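# Tie a tight knot in a rope with two arms

## Task

Make a knot in the rope and pull it snug so it is tight, and have it stay tied once the robot lets go.

## Robot and tools

ROBOT. Two six-joint arms, left_arm and right_arm, each with a two-finger parallel gripper and a camera on its wrist. In the scene frame the origin sits at table-top height, halfway between the arms' nominal bases; +x points out over the table, +z is up, and left_arm is on the +y side. Arm names do not match image sides. Actual bases: left_arm near (+0.034, +0.350, +0.039) m, right_arm near (+0.021, -0.268, +0.023) m, both turned almost not at all about z. A two-camera stand is fixed to the floor behind the arms.

FRAMES. Every hand pose, target, velocity and wrist-camera pose is given in that arm's own base frame. Fixed cameras and the table use the scene frame. A gripper's fingers point along its own +z and separate along its y. end_effector_position is the spot between the pads, roughly 1 cm in from the tips. Reported poses may be a few cm off, worse at long reach.

ROW FORMAT (used by execute_actions and move). Fourteen numbers, each from -1 to 1: dx, dy, dz, rx, ry, rz, opening for left_arm, then the same seven for right_arm. Both arms always appear. The first six per arm are an offset, not a pose: they count from that arm's Hand target as it stood when the action or move began, along that arm's base axes, with rotation about the Hand target's position. Scale: 1.0 = 0.6 m or 180 degrees; rx, ry, rz form one rotation vector. A translation longer than 1.0 gets shortened along its direction. The opening is absolute, not an offset: +1 fully open (0.094 m), -1 closed. Sending 0 for all six pose numbers re-requests the current Hand target; sending 0 as opening means half open, so repeat an arm's current opening to keep it unchanged. The controller keeps commanded orientation within 40 degrees of the measured one per step.

execute_actions(actions, cameras). actions is a list of actions; each action is a list of up to 15 rows, one per 1/30 s step; a short action repeats its final row to fill 15 steps. All rows of one action count from the same starting Hand target, so sending the same offset in a later action moves further. An empty list returns state plus images. cameras: list of names, ["all"], or []; an unknown name voids the call.

move(target, speed, blend, opening_speed, grip_force, blocking, cameras). target: one 14-number row or up to 15 rows; every row is an offset from the Hand targets at the move's start, not from the previous row. Each gripper travels a straight line; all arms arrive together; a move lasts 0.5 to 10 s. speed: m/s, 0.002 to 2.9, default 0.25 (rotation up to twice that in rad/s), one value or one per target. blend: metres of corner rounding per waypoint; 0 means stop at each. opening_speed: rate along the -1..+1 scale per second, at least 0.2; use it to close gently. grip_force: newtons per pad, 10 to 50, one value or one per arm; it persists; lower forces close slowly. blocking=false returns after about 0.5 s while motion continues. Moves do not avoid obstacles or the other arm. Changed openings at a later waypoint apply after everything comes to rest there. Avoid paths passing near an arm's own base; route around it.

wait(seconds 0 to 10, cameras): lets time pass holding commands; returns early if a running move ends. stop(cameras): brakes a running move. zoom_image(camera, region [x0,y0,x1,y1] in pixels, at most 504 each way): closer look at the latest image of cam_head_left, cam_head_right, cam_high, cam_low, cam_left_wrist or cam_right_wrist (all 896x504). read_manual(section="licences"): licence text only. finished_scene(scene): ends the current scene (give its number); irreversible; the knot must hold without the robot.

RESULTS. Each call reports robot state: end_effector_position (m) and end_effector_quat_wxyz per arm in its base frame, Hand target (where the next offsets start), Joint positions (last value is finger opening in m), joint torques (include gravity; have offsets and noise; values 1-3 wrap at ±28 N m), joint velocities (may be omitted when within noise), grip_measured (finger opening on the -1..+1 scale, a bit wide when empty), Tool commands, motor temperatures. Action calls also list positions at some steps. A move adds a "move:" line: done (within 10 mm and 2 degrees), off_target, moving, held or fault, plus limits such as paced (pose clipped) or held (steps withheld). Neither done nor off_target tells you about contact. Grippers often rest a few cm short of commands due to friction and weight; re-send the gap as an offset. A blocked arm keeps pushing until commanded back past its gripper.

GRIPPING. Fingers go to where grip_measured equals your number; squeeze force jumps to the limit (about 50-64 N per pad at full force) once the command is well below the contact reading. To release, command an opening clearly above grip_measured. Closing on the other arm's fingers counts as a press between arms.

AVOID. Keep every part of the rope on the table and never more than about a finger's width below its surface. Nothing may fall off or be left off the table. Do not let the arms, grippers or wrist cameras hit each other; the clearance check does not protect grippers. No slams, hard hits, hard pushes, drops, or releasing a moving rope. Wrist-camera cables touching things count as contact; do not strain them. Stretched arms, heavy holds or pushing into unreachable poses heat motors: MOTOR HOT appears near 75 °C, at 90 °C that arm folds and quits, at 100 °C it collapses. Objects may occasionally be nudged by outside pushes. Smooth, efficient motion is preferred.

Each tool is called after "Call:" by a JSON object that holds its "fn" and its "kwargs".

## Session

Call:
{"fn": "execute_actions", "kwargs": {"actions": []}}

Scene clock: 0.00 s.
left_arm: end_effector_position=(+0.3858, +0.0490, +0.1454) grip_measured=+1.000 end_effector_quat_wxyz=(+0.676, -0.118, +0.723, +0.083) | right_arm: end_effector_position=(+0.3726, +0.0314, +0.1682) grip_measured=+1.000 end_effector_quat_wxyz=(+0.715, -0.083, +0.694, +0.029)
Joint positions: left_arm=[-0.01 1.562 0.271 1.216 -0.292 -0.062 0.094] | right_arm=[0.01 1.497 0.199 1.322 -0.15 -0.075 0.094]
Joint velocities: within noise
Joint torques (N m): no reading
Motor temperatures (°C): left_arm=[29 31 29 31 31 31 29] | right_arm=[30 32 33 31 30 31 30]
Heat: left arm: 31 °C; right arm: 33 °C.
Hand target: left_arm +0.3863, +0.0491, +0.1453; +0.675, -0.118, +0.724, +0.083 | right_arm +0.3732, +0.0314, +0.1682; +0.714, -0.083, +0.695, +0.029
Tool commands: left_gripper/opening=+1.0 right_gripper/opening=+1.0

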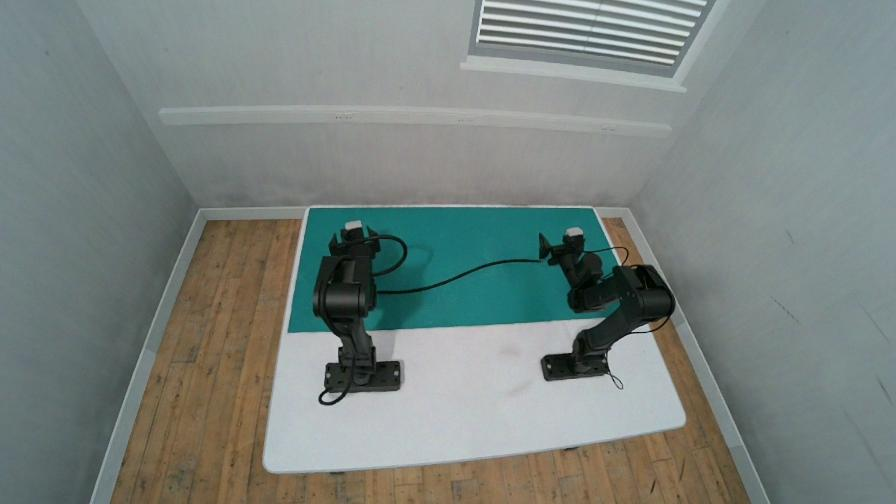

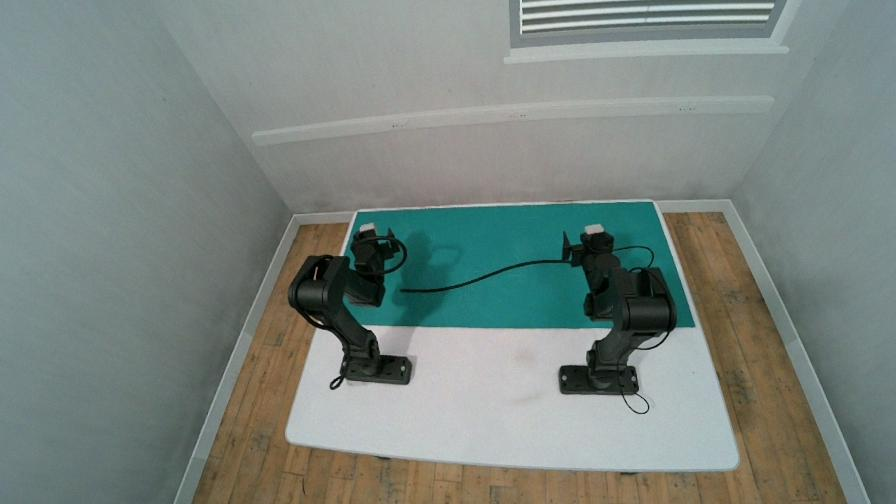

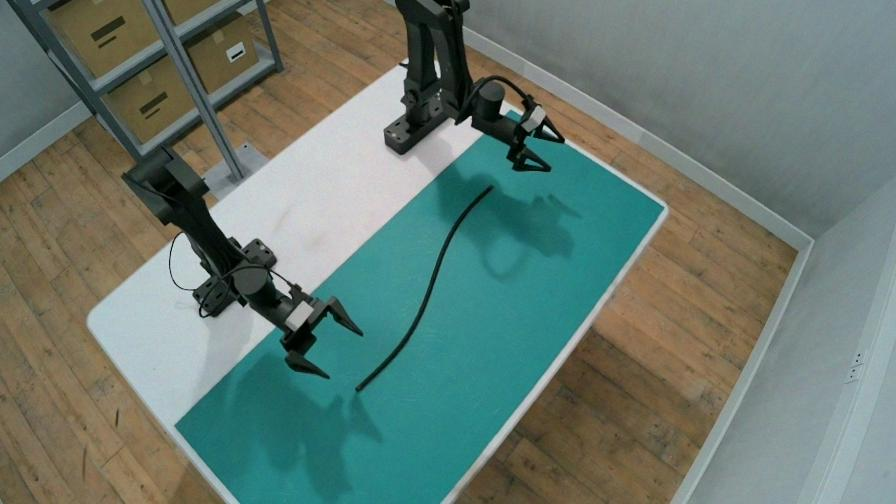

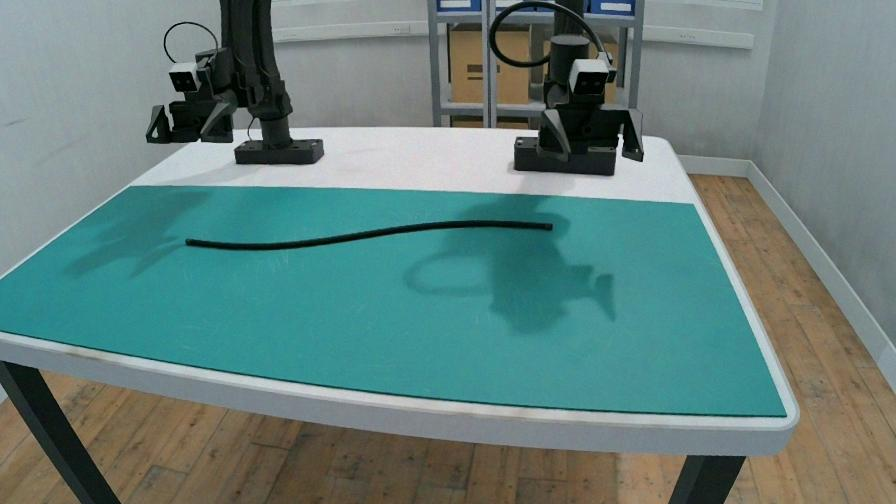

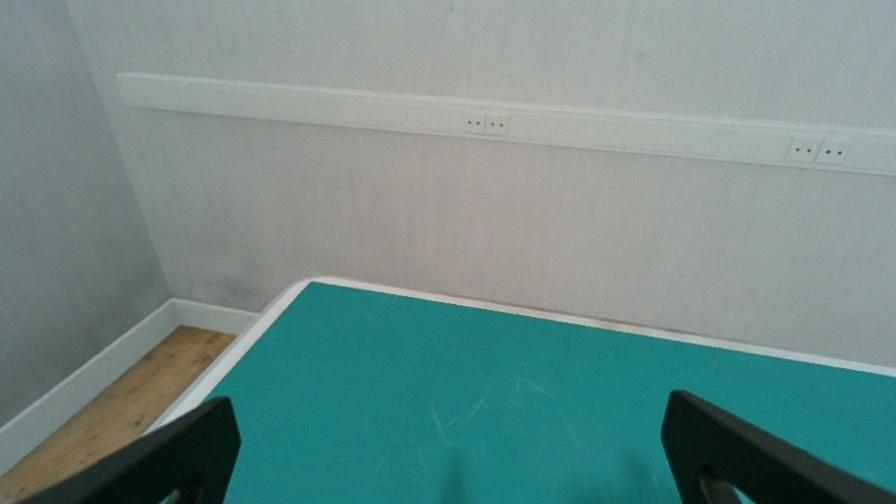

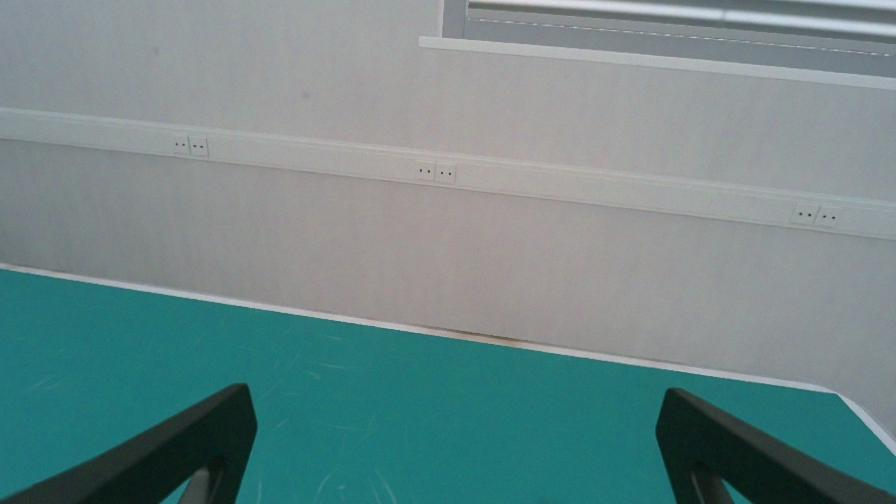

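Call:
{"fn": "move", "kwargs": {"target": [[-0.2,-0.2,-0.04,-0.396,0.309,0.317,1,0.011,-0.052,-0.06,0.384,0.417,-0.436,1]], "cameras": ["all"]}}

Scene clock: 128.87 s.
left_arm: end_effector_position=(+0.2636, -0.0717, +0.1166) grip_measured=+1.000 end_effector_quat_wxyz=(-0.002, +0.702, -0.712, +0.003) | right_arm: end_effector_position=(+0.3780, +0.0026, +0.1346) grip_measured=+1.000 end_effector_quat_wxyz=(+0.007, +0.702, +0.712, +0.008)
Joint positions: left_arm=[-0.27 1.57 1.269 -1.262 -0.001 -1.827 0.094] | right_arm=[0.003 1.967 1.818 -1.401 -0.002 1.561 0.094]
Joint torques (N m): left_arm=[0.53 -5.9 9.28 0.09 0 -0.09] | right_arm=[-0.43 -6.84 8.68 0.26 0.02 0.1]
Motor temperatures (°C): left_arm=[29 33 32 40 31 31 29] | right_arm=[30 33 36 41 30 31 30]
Heat: left arm: 40 °C; right arm: 41 °C.
Hand target: left_arm +0.2663, -0.0710, +0.1212; -0.001, +0.707, -0.707, +0.000 | right_arm +0.3798, +0.0002, +0.1322; +0.000, +0.707, +0.707, +0.000
Off the commanded pose: left_arm 0.005 m, 1 deg | right_arm 0.004 m, 1 deg.
move: done
camera_calibration:
cam_left_wrist: T_world_to_cam=[[0.999311, -0.0290643, 0.0230919, -0.266139], [-0.0360828, -0.906632, 0.420378, -0.0672998], [0.00871786, -0.420921, -0.907055, 0.165995], [0, 0, 0, 1]] pos_world=[0.26208, 0.00111936, 0.185003]
cam_right_wrist: T_world_to_cam=[[-0.999701, -0.0161152, -0.0183869, 0.381407], [-0.0218623, 0.925889, 0.377162, -0.00371165], [0.0109462, 0.377451, -0.925965, 0.204826], [0, 0, 0, 1]] pos_world=[0.378969, -0.0677285, 0.198074]

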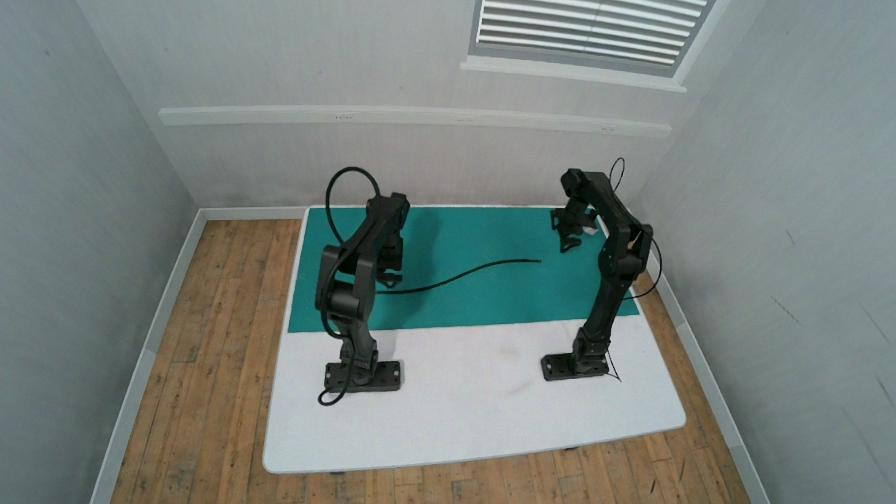

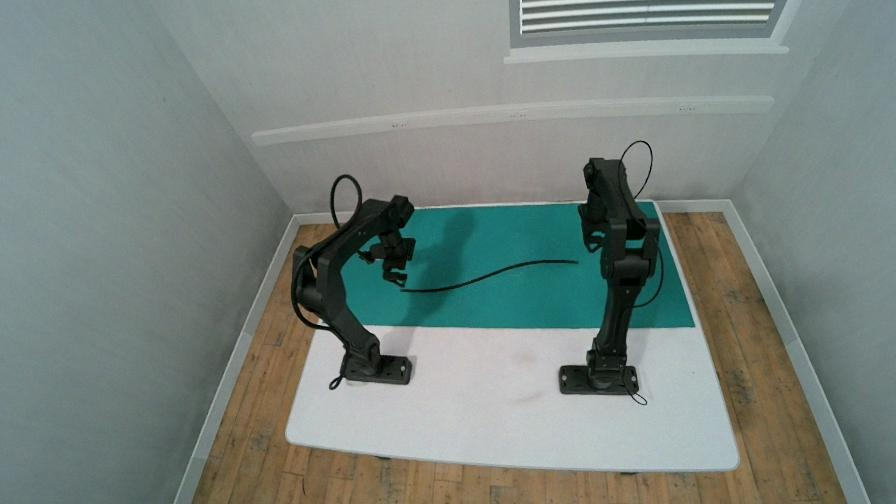

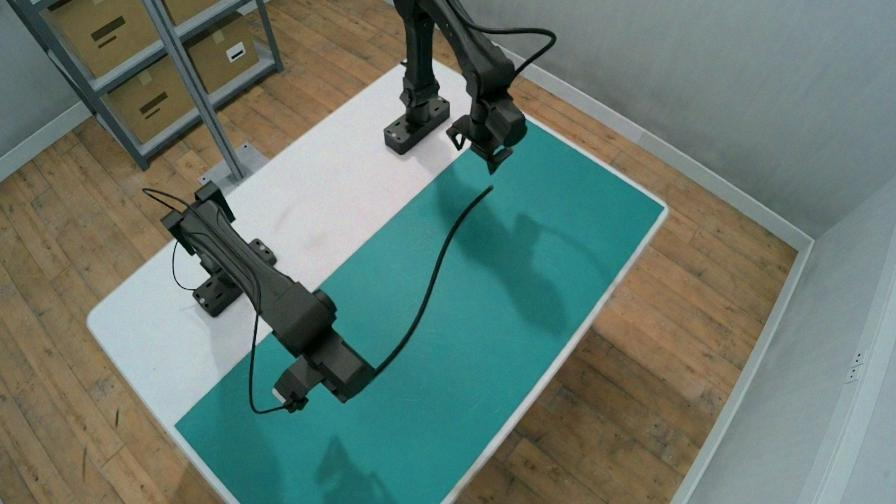

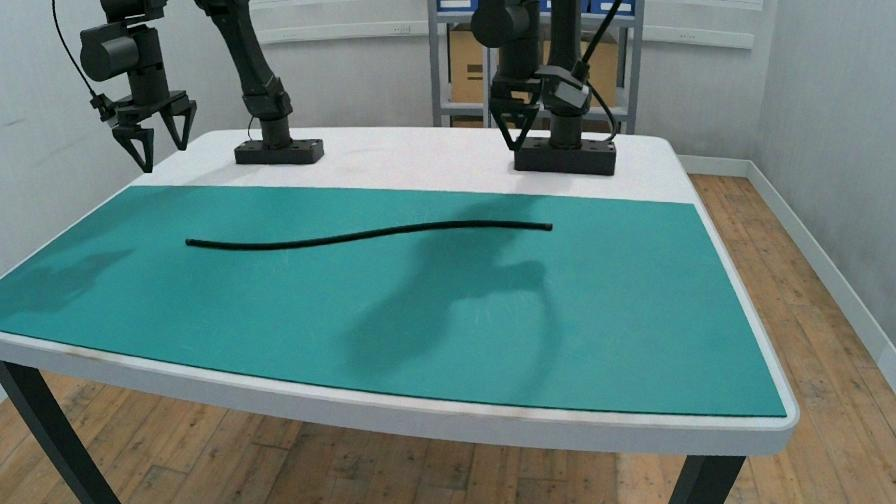

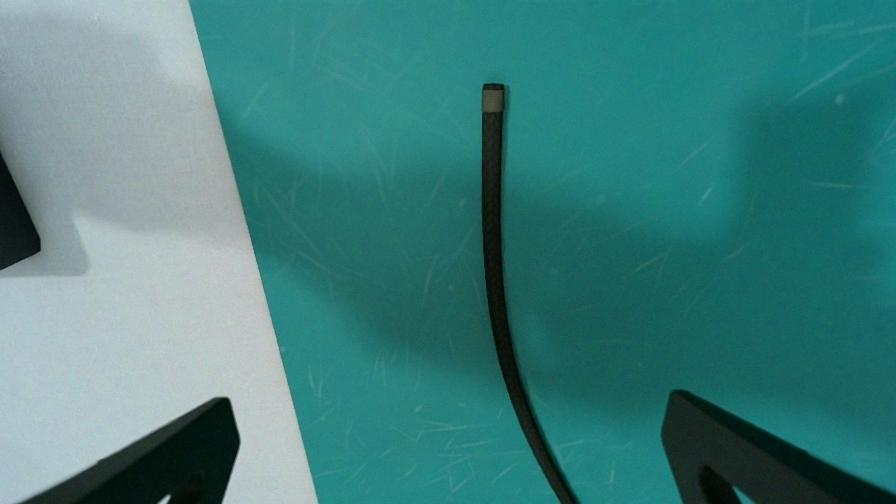

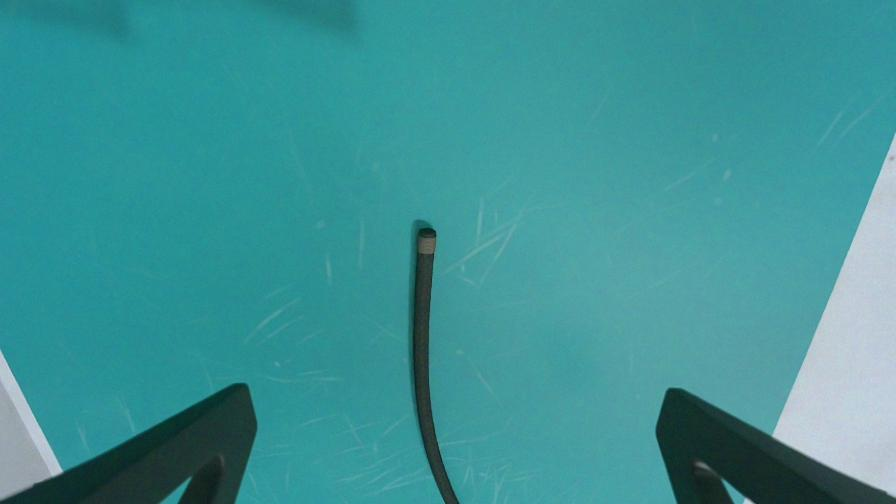

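Call:
{"fn": "move", "kwargs": {"target": [[0.036,0.018,-0.2,0,0,0,0.2,0,0,0,0,0,0,1],[0.036,0.018,-0.237,0,0,0,0.2,0,0,0,0,0,0,1]], "cameras": ["cam_left_wrist","cam_low"], "speed": 0.15}}

Scene clock: 143.00 s.
left_arm: end_effector_position=(+0.2925, -0.0631, -0.0142) grip_measured=+0.202 end_effector_quat_wxyz=(-0.005, +0.706, -0.708, +0.008) | right_arm: end_effector_position=(+0.3779, +0.0026, +0.1346) grip_measured=+1.000 end_effector_quat_wxyz=(+0.006, +0.702, +0.712, +0.008)
Joint positions: left_arm=[-0.216 1.816 0.995 -0.732 0.001 -1.783 0.056] | right_arm=[0.003 1.967 1.818 -1.402 -0.002 1.561 0.094]
Joint torques (N m): left_arm=[0.53 -7.62 4.64 0.45 -0.03 0.03] | right_arm=[-0.43 -6.84 8.69 0.29 0.02 0.1]
Heat: left arm: 37 °C; right arm: 38 °C.
Hand target: left_arm +0.2880, -0.0602, -0.0209; -0.001, +0.707, -0.707, +0.000 | right_arm +0.3798, +0.0002, +0.1322; +0.000, +0.707, +0.707, +0.000
Off the commanded pose: left_arm 0.009 m, 1 deg | right_arm 0.004 m, 1 deg.
move: done
camera_calibration:
cam_left_wrist: T_world_to_cam=[[0.999273, -0.0180064, 0.0336015, -0.290883], [-0.0305609, -0.905272, 0.423731, -0.00501615], [0.0227886, -0.42445, -0.905164, 0.0463873], [0, 0, 0, 1]] pos_world=[0.289461, 0.00991036, 0.0538877]
Images, in order (width x height): cam_low 896x504, cam_left_wrist 896x504.

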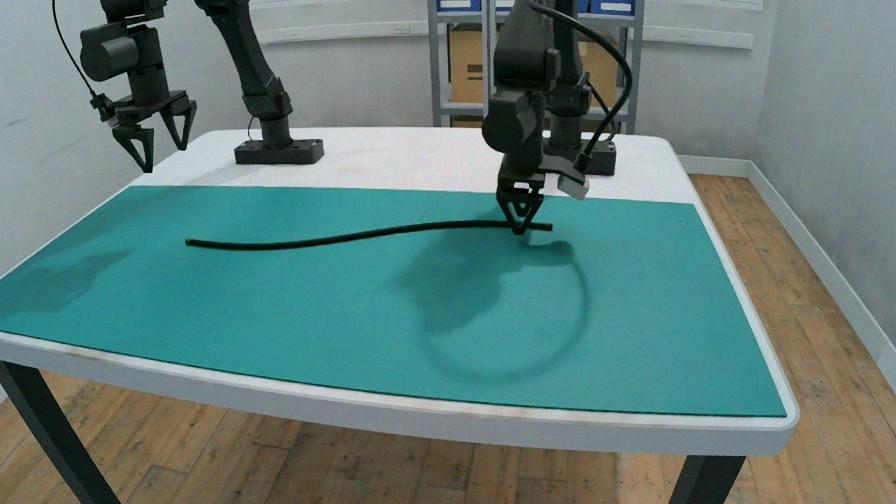

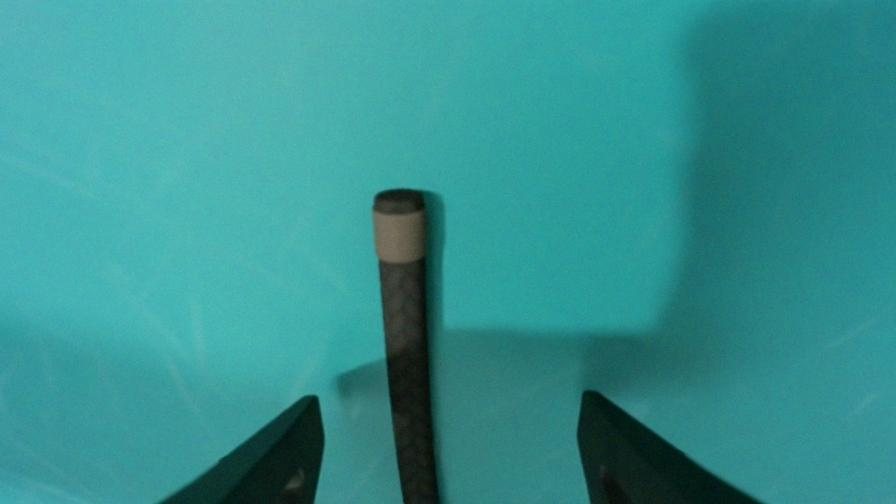

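Call:
{"fn": "move", "kwargs": {"target": [-0.012,0,-0.023,0,0,0,0.2,0,0,0,0,0,0,1], "cameras": ["cam_left_wrist","cam_low"], "speed": 0.1}}

Call:
{"fn": "zoom_image", "kwargs": {"camera": "cam_low", "region": [440, 160, 640, 270]}}

Scene clock: 151.60 s.
left_arm: end_effector_position=(+0.2877, -0.0621, -0.0222) grip_measured=+0.201 end_effector_quat_wxyz=(-0.005, +0.706, -0.708, +0.009) | right_arm: end_effector_position=(+0.3779, +0.0026, +0.1346) grip_measured=+1.000 end_effector_quat_wxyz=(+0.006, +0.702, +0.712, +0.008)
Joint positions: left_arm=[-0.216 1.816 0.956 -0.691 0.001 -1.783 0.056] | right_arm=[0.003 1.967 1.818 -1.402 -0.002 1.561 0.094]
Joint torques (N m): left_arm=[0.09 -6.75 3.34 0.69 -0.03 -0.03] | right_arm=[-0.43 -6.84 8.7 0.29 0.01 0.11]
Heat: left arm: 37 °C; right arm: 37 °C.
Hand target: left_arm +0.2808, -0.0602, -0.0348; -0.001, +0.707, -0.707, +0.000 | right_arm +0.3798, +0.0002, +0.1322; +0.000, +0.707, +0.707, +0.000
Off the commanded pose: left_arm 0.014 m, 1 deg | right_arm 0.004 m, 1 deg.
move: off_target (left_arm)
camera_calibration:
cam_left_wrist: T_world_to_cam=[[0.999195, -0.0179433, 0.0358915, -0.285777], [-0.0314855, -0.905091, 0.42405, -0.000531743], [0.0248763, -0.424838, -0.904927, 0.0391211], [0, 0, 0, 1]] pos_world=[0.284557, 0.0110111, 0.0458842]
Images, in order (width x height): cam_low 896x504, cam_left_wrist 896x504.

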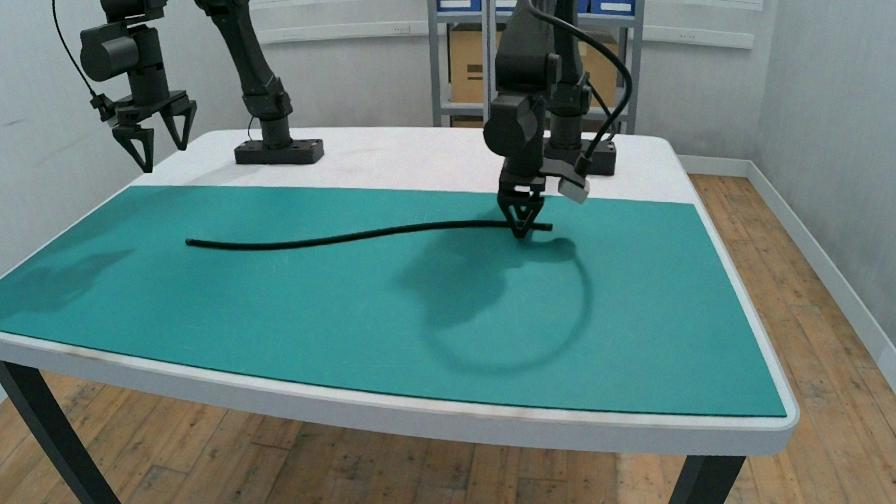

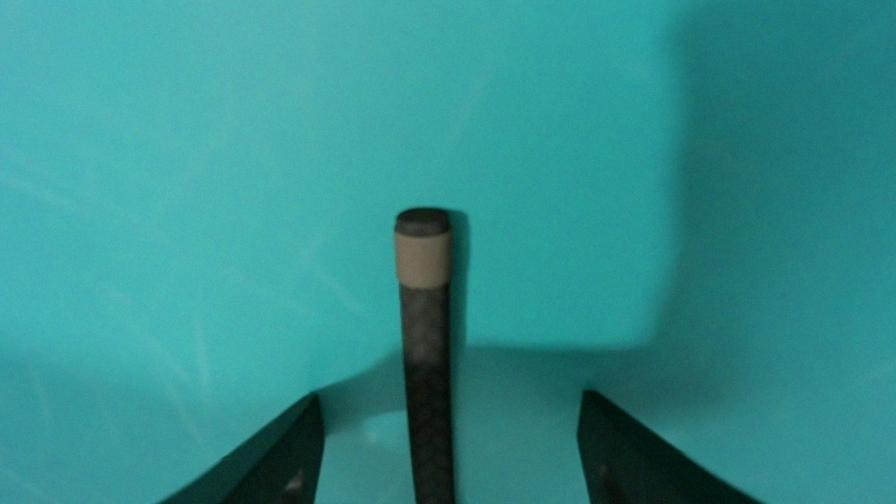

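Scaled by 2.520.

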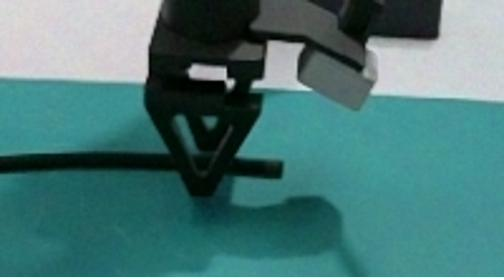

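Call:
{"fn": "move", "kwargs": {"target": [0.006,0,0.01,0,0,0,-1,0,0,0,0,0,0,1], "cameras": ["cam_left_wrist"], "opening_speed": 1.0}}

Scene clock: 157.93 s.
left_arm: end_effector_position=(+0.2918, -0.0630, -0.0221) grip_measured=-0.888 end_effector_quat_wxyz=(-0.010, +0.706, -0.708, +0.016) | right_arm: end_effector_position=(+0.3779, +0.0026, +0.1346) grip_measured=+1.000 end_effector_quat_wxyz=(+0.006, +0.702, +0.712, +0.008)
Joint positions: left_arm=[-0.216 1.816 0.956 -0.674 0.001 -1.783 0.005] | right_arm=[0.003 1.967 1.818 -1.402 -0.002 1.561 0.094]
Joint torques (N m): left_arm=[0.32 -6.93 5.26 0.27 -0.04 0.01] | right_arm=[-0.43 -6.83 8.69 0.29 0.02 0.11]
Heat: left arm: 36 °C; right arm: 37 °C.
Hand target: left_arm +0.2843, -0.0601, -0.0288; -0.001, +0.707, -0.707, +0.000 | right_arm +0.3798, +0.0002, +0.1322; +0.000, +0.707, +0.707, +0.000
Off the commanded pose: left_arm 0.010 m, 2 deg | right_arm 0.004 m, 1 deg.
move: done
camera_calibration:
cam_left_wrist: T_world_to_cam=[[0.998471, -0.0177958, 0.0523292, -0.289292], [-0.0384707, -0.90354, 0.426773, 0.000897977], [0.0396868, -0.428134, -0.902844, 0.0342294], [0, 0, 0, 1]] pos_world=[0.287526, 0.0103179, 0.045659]
Images, in order (width x height): cam_left_wrist 896x504.

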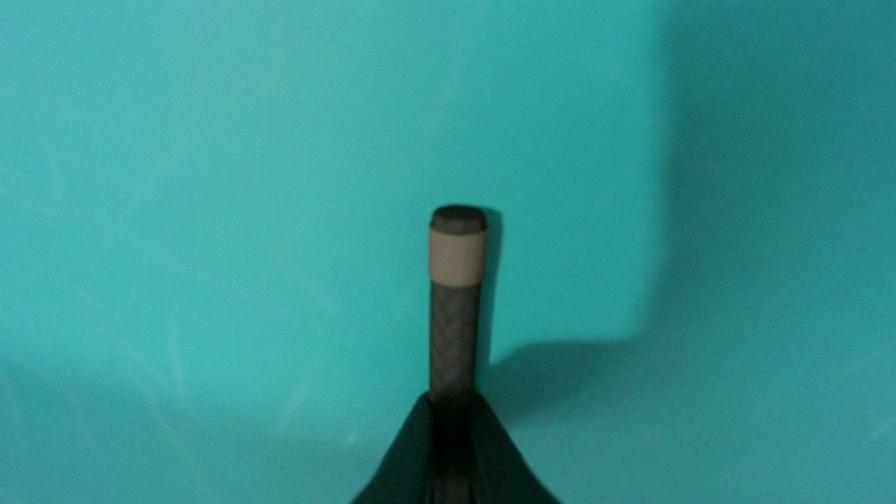

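Call:
{"fn": "move", "kwargs": {"target": [[0,0,0.133,0,0,0,-1,0,-0.1,0.05,0,0,0,1],[0.193,-0.117,0.133,0,0,-0.5,-1,0,-0.133,0.05,0,0,0,1],[0.26,-0.317,0.117,0,0,-0.833,-1,0,-0.133,0.05,0,0,0,1],[0.16,-0.533,0.1,0,0,0.889,-1,0,-0.133,0.05,0,0,0,1],[-0.007,-0.633,0.03,0,0,0.722,-1,0,-0.133,0.05,0,0,0,1]], "blend": [0.02,0.03,0.03,0.03,0], "speed": 0.28, "cameras": ["all"]}}

Scene clock: 219.07 s.
left_arm: end_effector_position=(+0.2784, -0.4442, +0.0073) grip_measured=-0.888 end_effector_quat_wxyz=(+0.015, +0.939, +0.342, +0.002) | right_arm: end_effector_position=(+0.3784, -0.0750, +0.1654) grip_measured=+1.000 end_effector_quat_wxyz=(+0.008, +0.705, +0.709, +0.008)
Joint positions: left_arm=[-1.012 2.837 2.837 -1.54 0.001 1.43 0.005] | right_arm=[-0.201 2.022 2.021 -1.547 -0.005 1.365 0.094]
Joint torques (N m): left_arm=[0.65 -14.2 5.83 0.46 -0.02 0.09] | right_arm=[-0.66 -7.06 8.53 0.32 0.04 -0.01]
Motor temperatures (°C): left_arm=[29 35 32 34 31 31 31] | right_arm=[30 35 38 35 30 31 30]
Heat: left arm: 35 °C; right arm: 38 °C.
Hand target: left_arm +0.2802, -0.4401, -0.0106; +0.000, +0.940, +0.342, -0.001 | right_arm +0.3798, -0.0796, +0.1623; +0.000, +0.707, +0.707, +0.000
Off the commanded pose: left_arm 0.019 m, 2 deg | right_arm 0.006 m, 1 deg.
elbow stopped short (left arm): the move would have taken joint 3 (elbow) straighter than the controller allows.
joint sent to its limit (right arm) — joint 4 (wrist pitch), lower limit. The joint targets still meet the commanded pose.
move: off_target (left_arm)
camera_calibration:
cam_left_wrist: T_world_to_cam=[[-0.63202, 0.77483, -0.0137892, 0.522239], [0.701199, 0.579355, 0.415532, 0.0962834], [0.329956, 0.252956, -0.909474, 0.119811], [0, 0, 0, 1]] pos_world=[0.223019, -0.490735, 0.0761573]
cam_right_wrist: T_world_to_cam=[[-0.999745, -0.00782618, -0.0211761, 0.382212], [-0.0152196, 0.926436, 0.376145, 0.0542717], [0.0166745, 0.376371, -0.926319, 0.260483], [0, 0, 0, 1]] pos_world=[0.378598, -0.145326, 0.22897]

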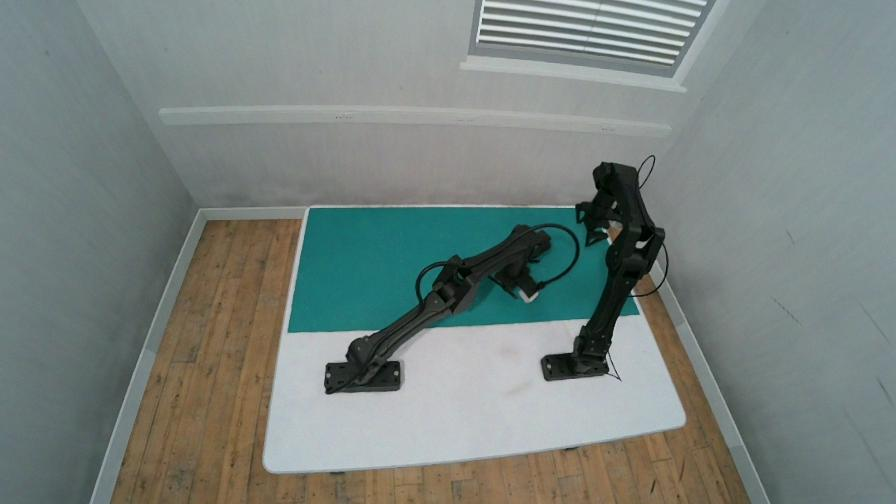

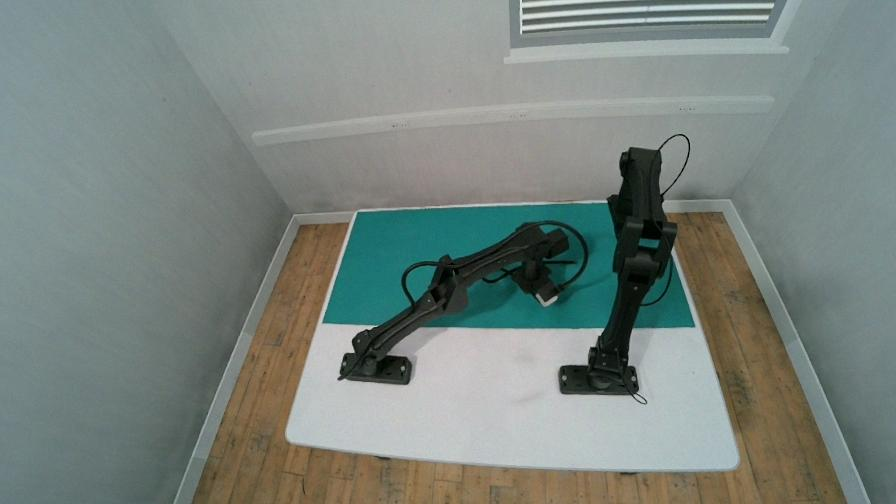

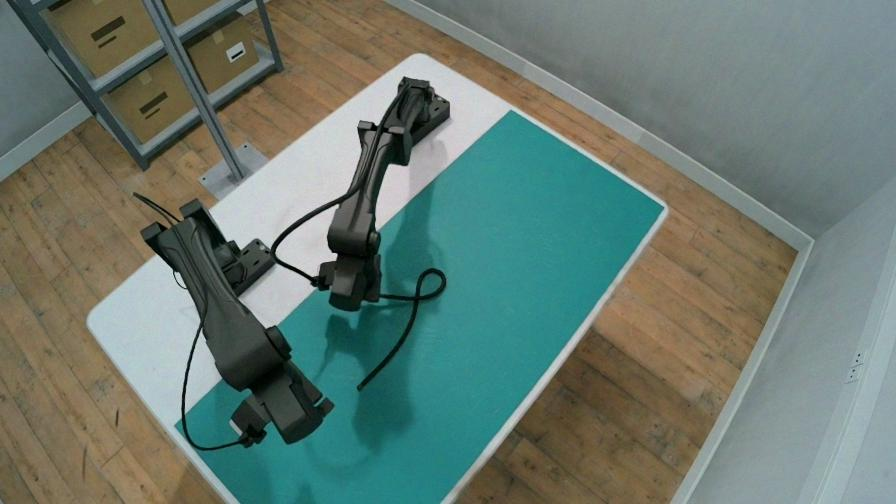

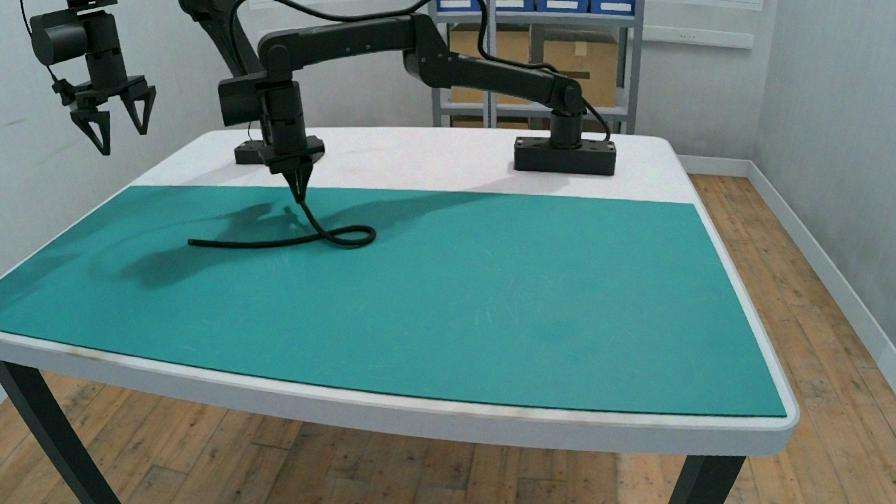

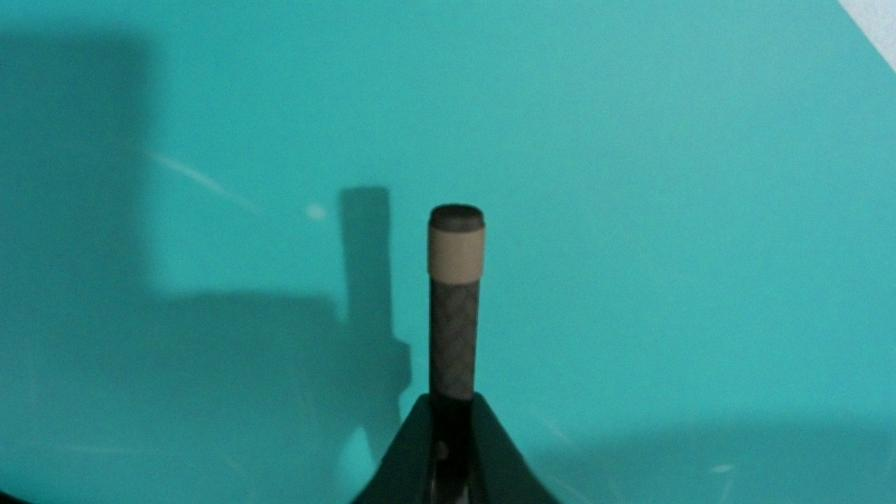

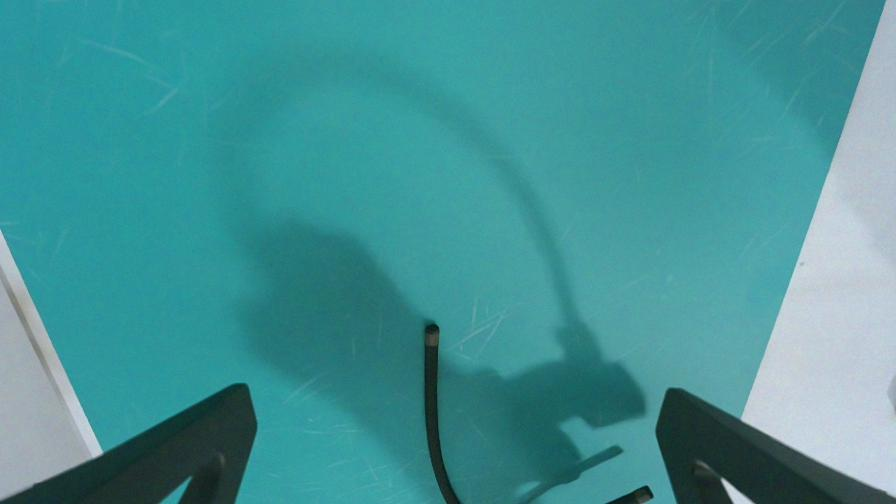

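Call:
{"fn": "move", "kwargs": {"target": [[-0.06,0.03,0.03,0,0,-0.12,-1,0,0,0,0,0,0,1],[-0.107,0.05,-0.022,0,0,-0.19,-1,0,0,0,0,0,0,1]], "blend": [0.02,0], "speed": 0.2, "cameras": ["cam_high","cam_low","cam_left_wrist"]}}

Scene clock: 251.50 s.
left_arm: end_effector_position=(+0.2227, -0.4074, -0.0178) grip_measured=-0.888 end_effector_quat_wxyz=(-0.007, +0.998, +0.060, +0.006) | right_arm: end_effector_position=(+0.3784, -0.0750, +0.1654) grip_measured=+1.000 end_effector_quat_wxyz=(+0.008, +0.705, +0.709, +0.008)
Joint positions: left_arm=[-1.08 2.436 1.967 -1.11 -0.017 1.942 0.005] | right_arm=[-0.201 2.022 2.021 -1.547 -0.005 1.365 0.094]
Joint torques (N m): left_arm=[-0.59 -15.23 4.07 0.65 0.17 0.11] | right_arm=[-0.66 -7.06 8.51 0.32 0.04 -0.01]
Motor temperatures (°C): left_arm=[29 41 31 34 31 31 31] | right_arm=[30 36 39 34 30 31 30]
Heat: left arm: 41 °C; right arm: 39 °C.
Hand target: left_arm +0.2159, -0.4101, -0.0237; +0.000, +0.999, +0.050, -0.001 | right_arm +0.3798, -0.0796, +0.1623; +0.000, +0.707, +0.707, +0.000
Off the commanded pose: left_arm 0.009 m, 2 deg | right_arm 0.006 m, 1 deg.
joint sent to its limit (right arm) — joint 4 (wrist pitch), lower limit. The joint targets still meet the commanded pose.
move: done
camera_calibration:
cam_left_wrist: T_world_to_cam=[[-0.10555, 0.993956, 0.0301936, 0.431006], [0.898241, 0.0822708, 0.431735, -0.121667], [0.426641, 0.0726906, -0.901495, 0.0112918], [0, 0, 0, 1]] pos_world=[0.149961, -0.419212, 0.0496939]
Images, in order (width x height): cam_high 896x504, cam_low 896x504, cam_left_wrist 896x504.

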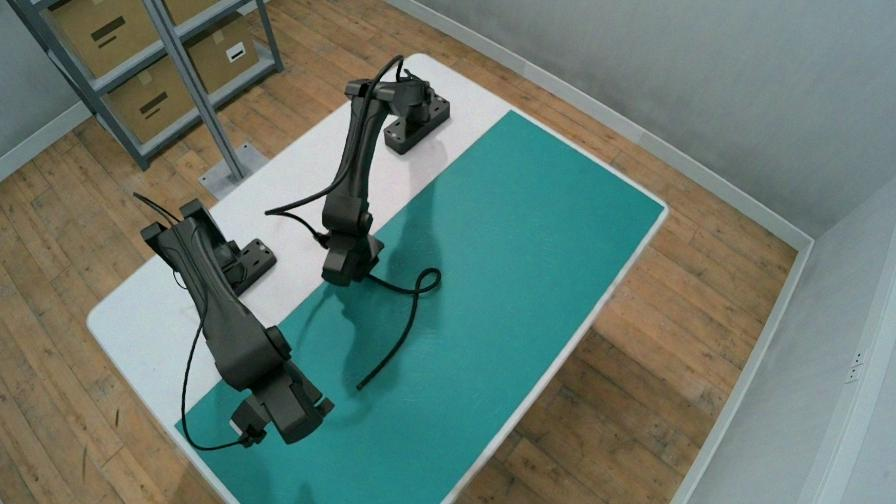

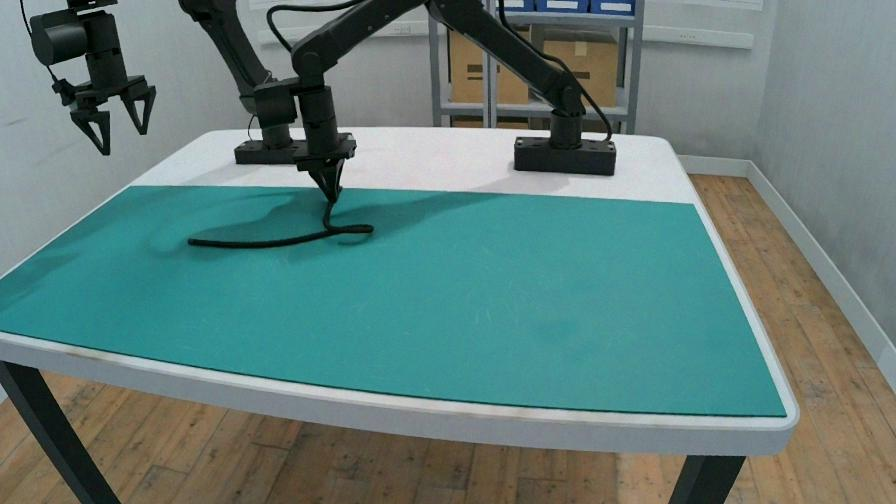

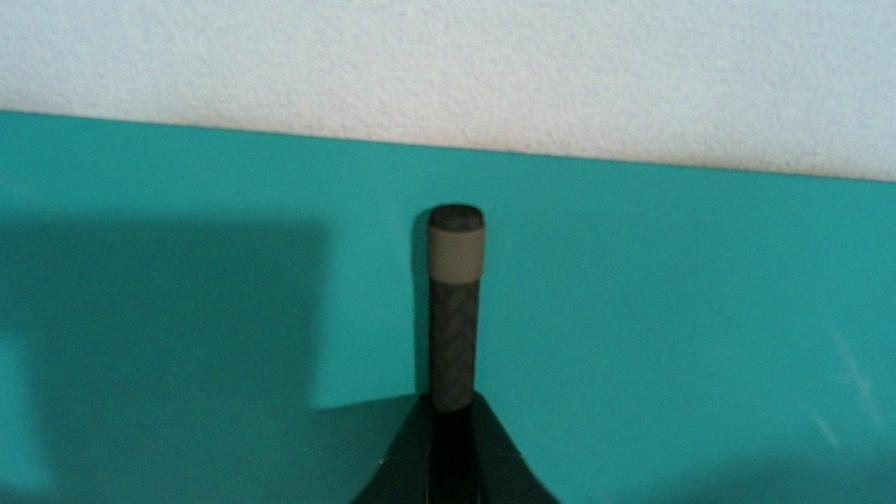

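Call:
{"fn": "move", "kwargs": {"target": [[0,0,-0.012,0,0,0,-1,0,0,0,0,0,0,1],[0,0,-0.01,0,0,0,0,0,0,0,0,0,0,1],[0,0,0.15,0,0,0,0,0,0,0,0,0,0,1]], "speed": 0.15, "cameras": ["cam_high","cam_low","cam_left_wrist"]}}

Scene clock: 260.73 s.
left_arm: end_effector_position=(+0.2200, -0.4062, +0.0515) grip_measured=-0.002 end_effector_quat_wxyz=(-0.012, +0.998, +0.057, +0.003) | right_arm: end_effector_position=(+0.3784, -0.0750, +0.1654) grip_measured=+1.000 end_effector_quat_wxyz=(+0.008, +0.705, +0.709, +0.008)
Joint positions: left_arm=[-1.083 2.401 2.182 -1.372 -0.016 1.944 0.047] | right_arm=[-0.201 2.022 2.021 -1.547 -0.005 1.365 0.094]
Joint torques (N m): left_arm=[-0.31 -16.27 8.76 0.03 0.16 0.1] | right_arm=[-0.66 -7.06 8.51 0.32 0.04 -0.01]
Heat: left arm: 40 °C; right arm: 40 °C.
Hand target: left_arm +0.2159, -0.4101, +0.0662; +0.000, +0.999, +0.050, -0.001 | right_arm +0.3798, -0.0796, +0.1623; +0.000, +0.707, +0.707, +0.000
Off the commanded pose: left_arm 0.016 m, 2 deg | right_arm 0.006 m, 1 deg.
joint sent to its limit (right arm) — joint 4 (wrist pitch), lower limit. The joint targets still meet the commanded pose.
move: off_target (left_arm); target 2's new opening was sent with left_arm's hand 0.014 m and 2 deg from that target
camera_calibration:
cam_left_wrist: T_world_to_cam=[[-0.0992873, 0.994239, 0.0403839, 0.425652], [0.901467, 0.0726912, 0.4267, -0.153561], [0.421306, 0.0787706, -0.903491, 0.0786312], [0, 0, 0, 1]] pos_world=[0.147564, -0.418231, 0.119378]
Images, in order (width x height): cam_high 896x504, cam_low 896x504, cam_left_wrist 896x504.

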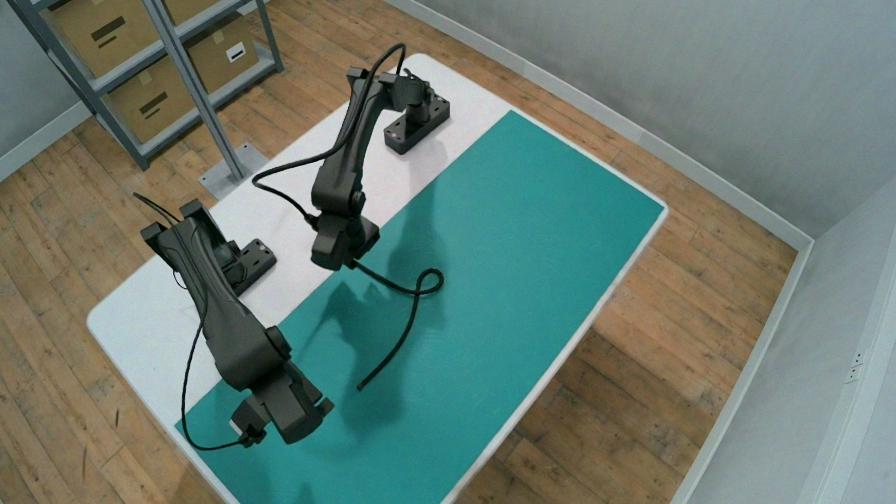

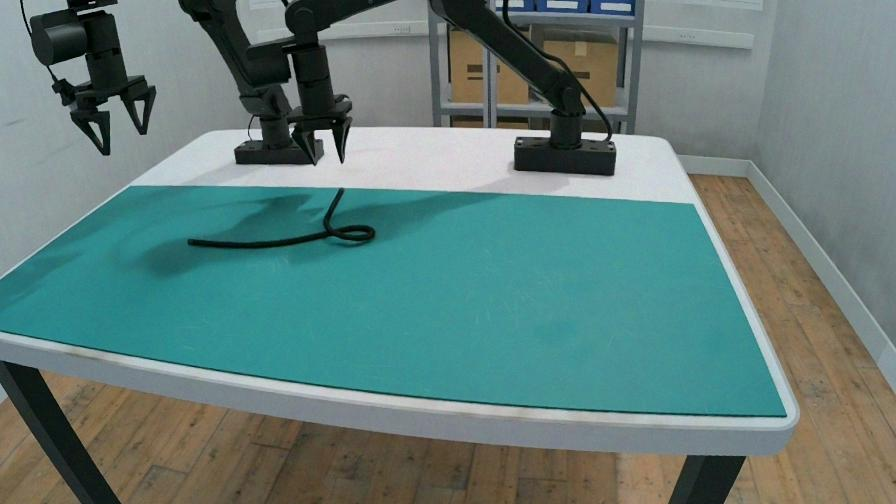

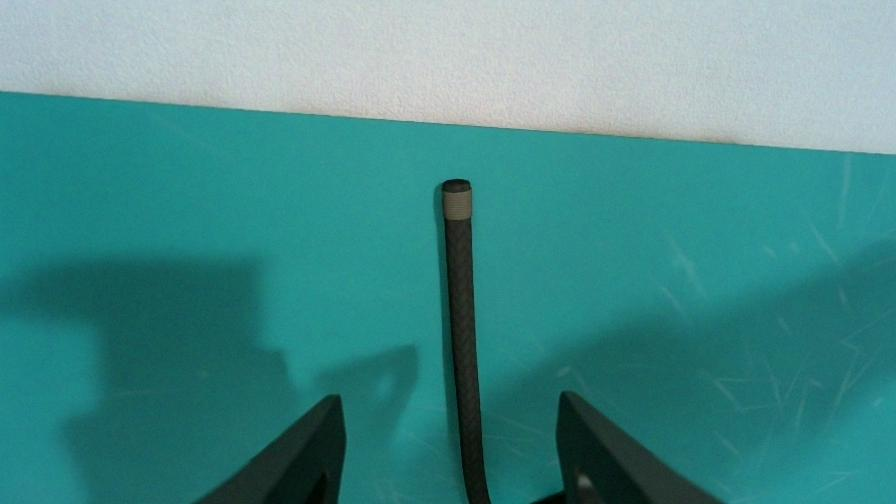

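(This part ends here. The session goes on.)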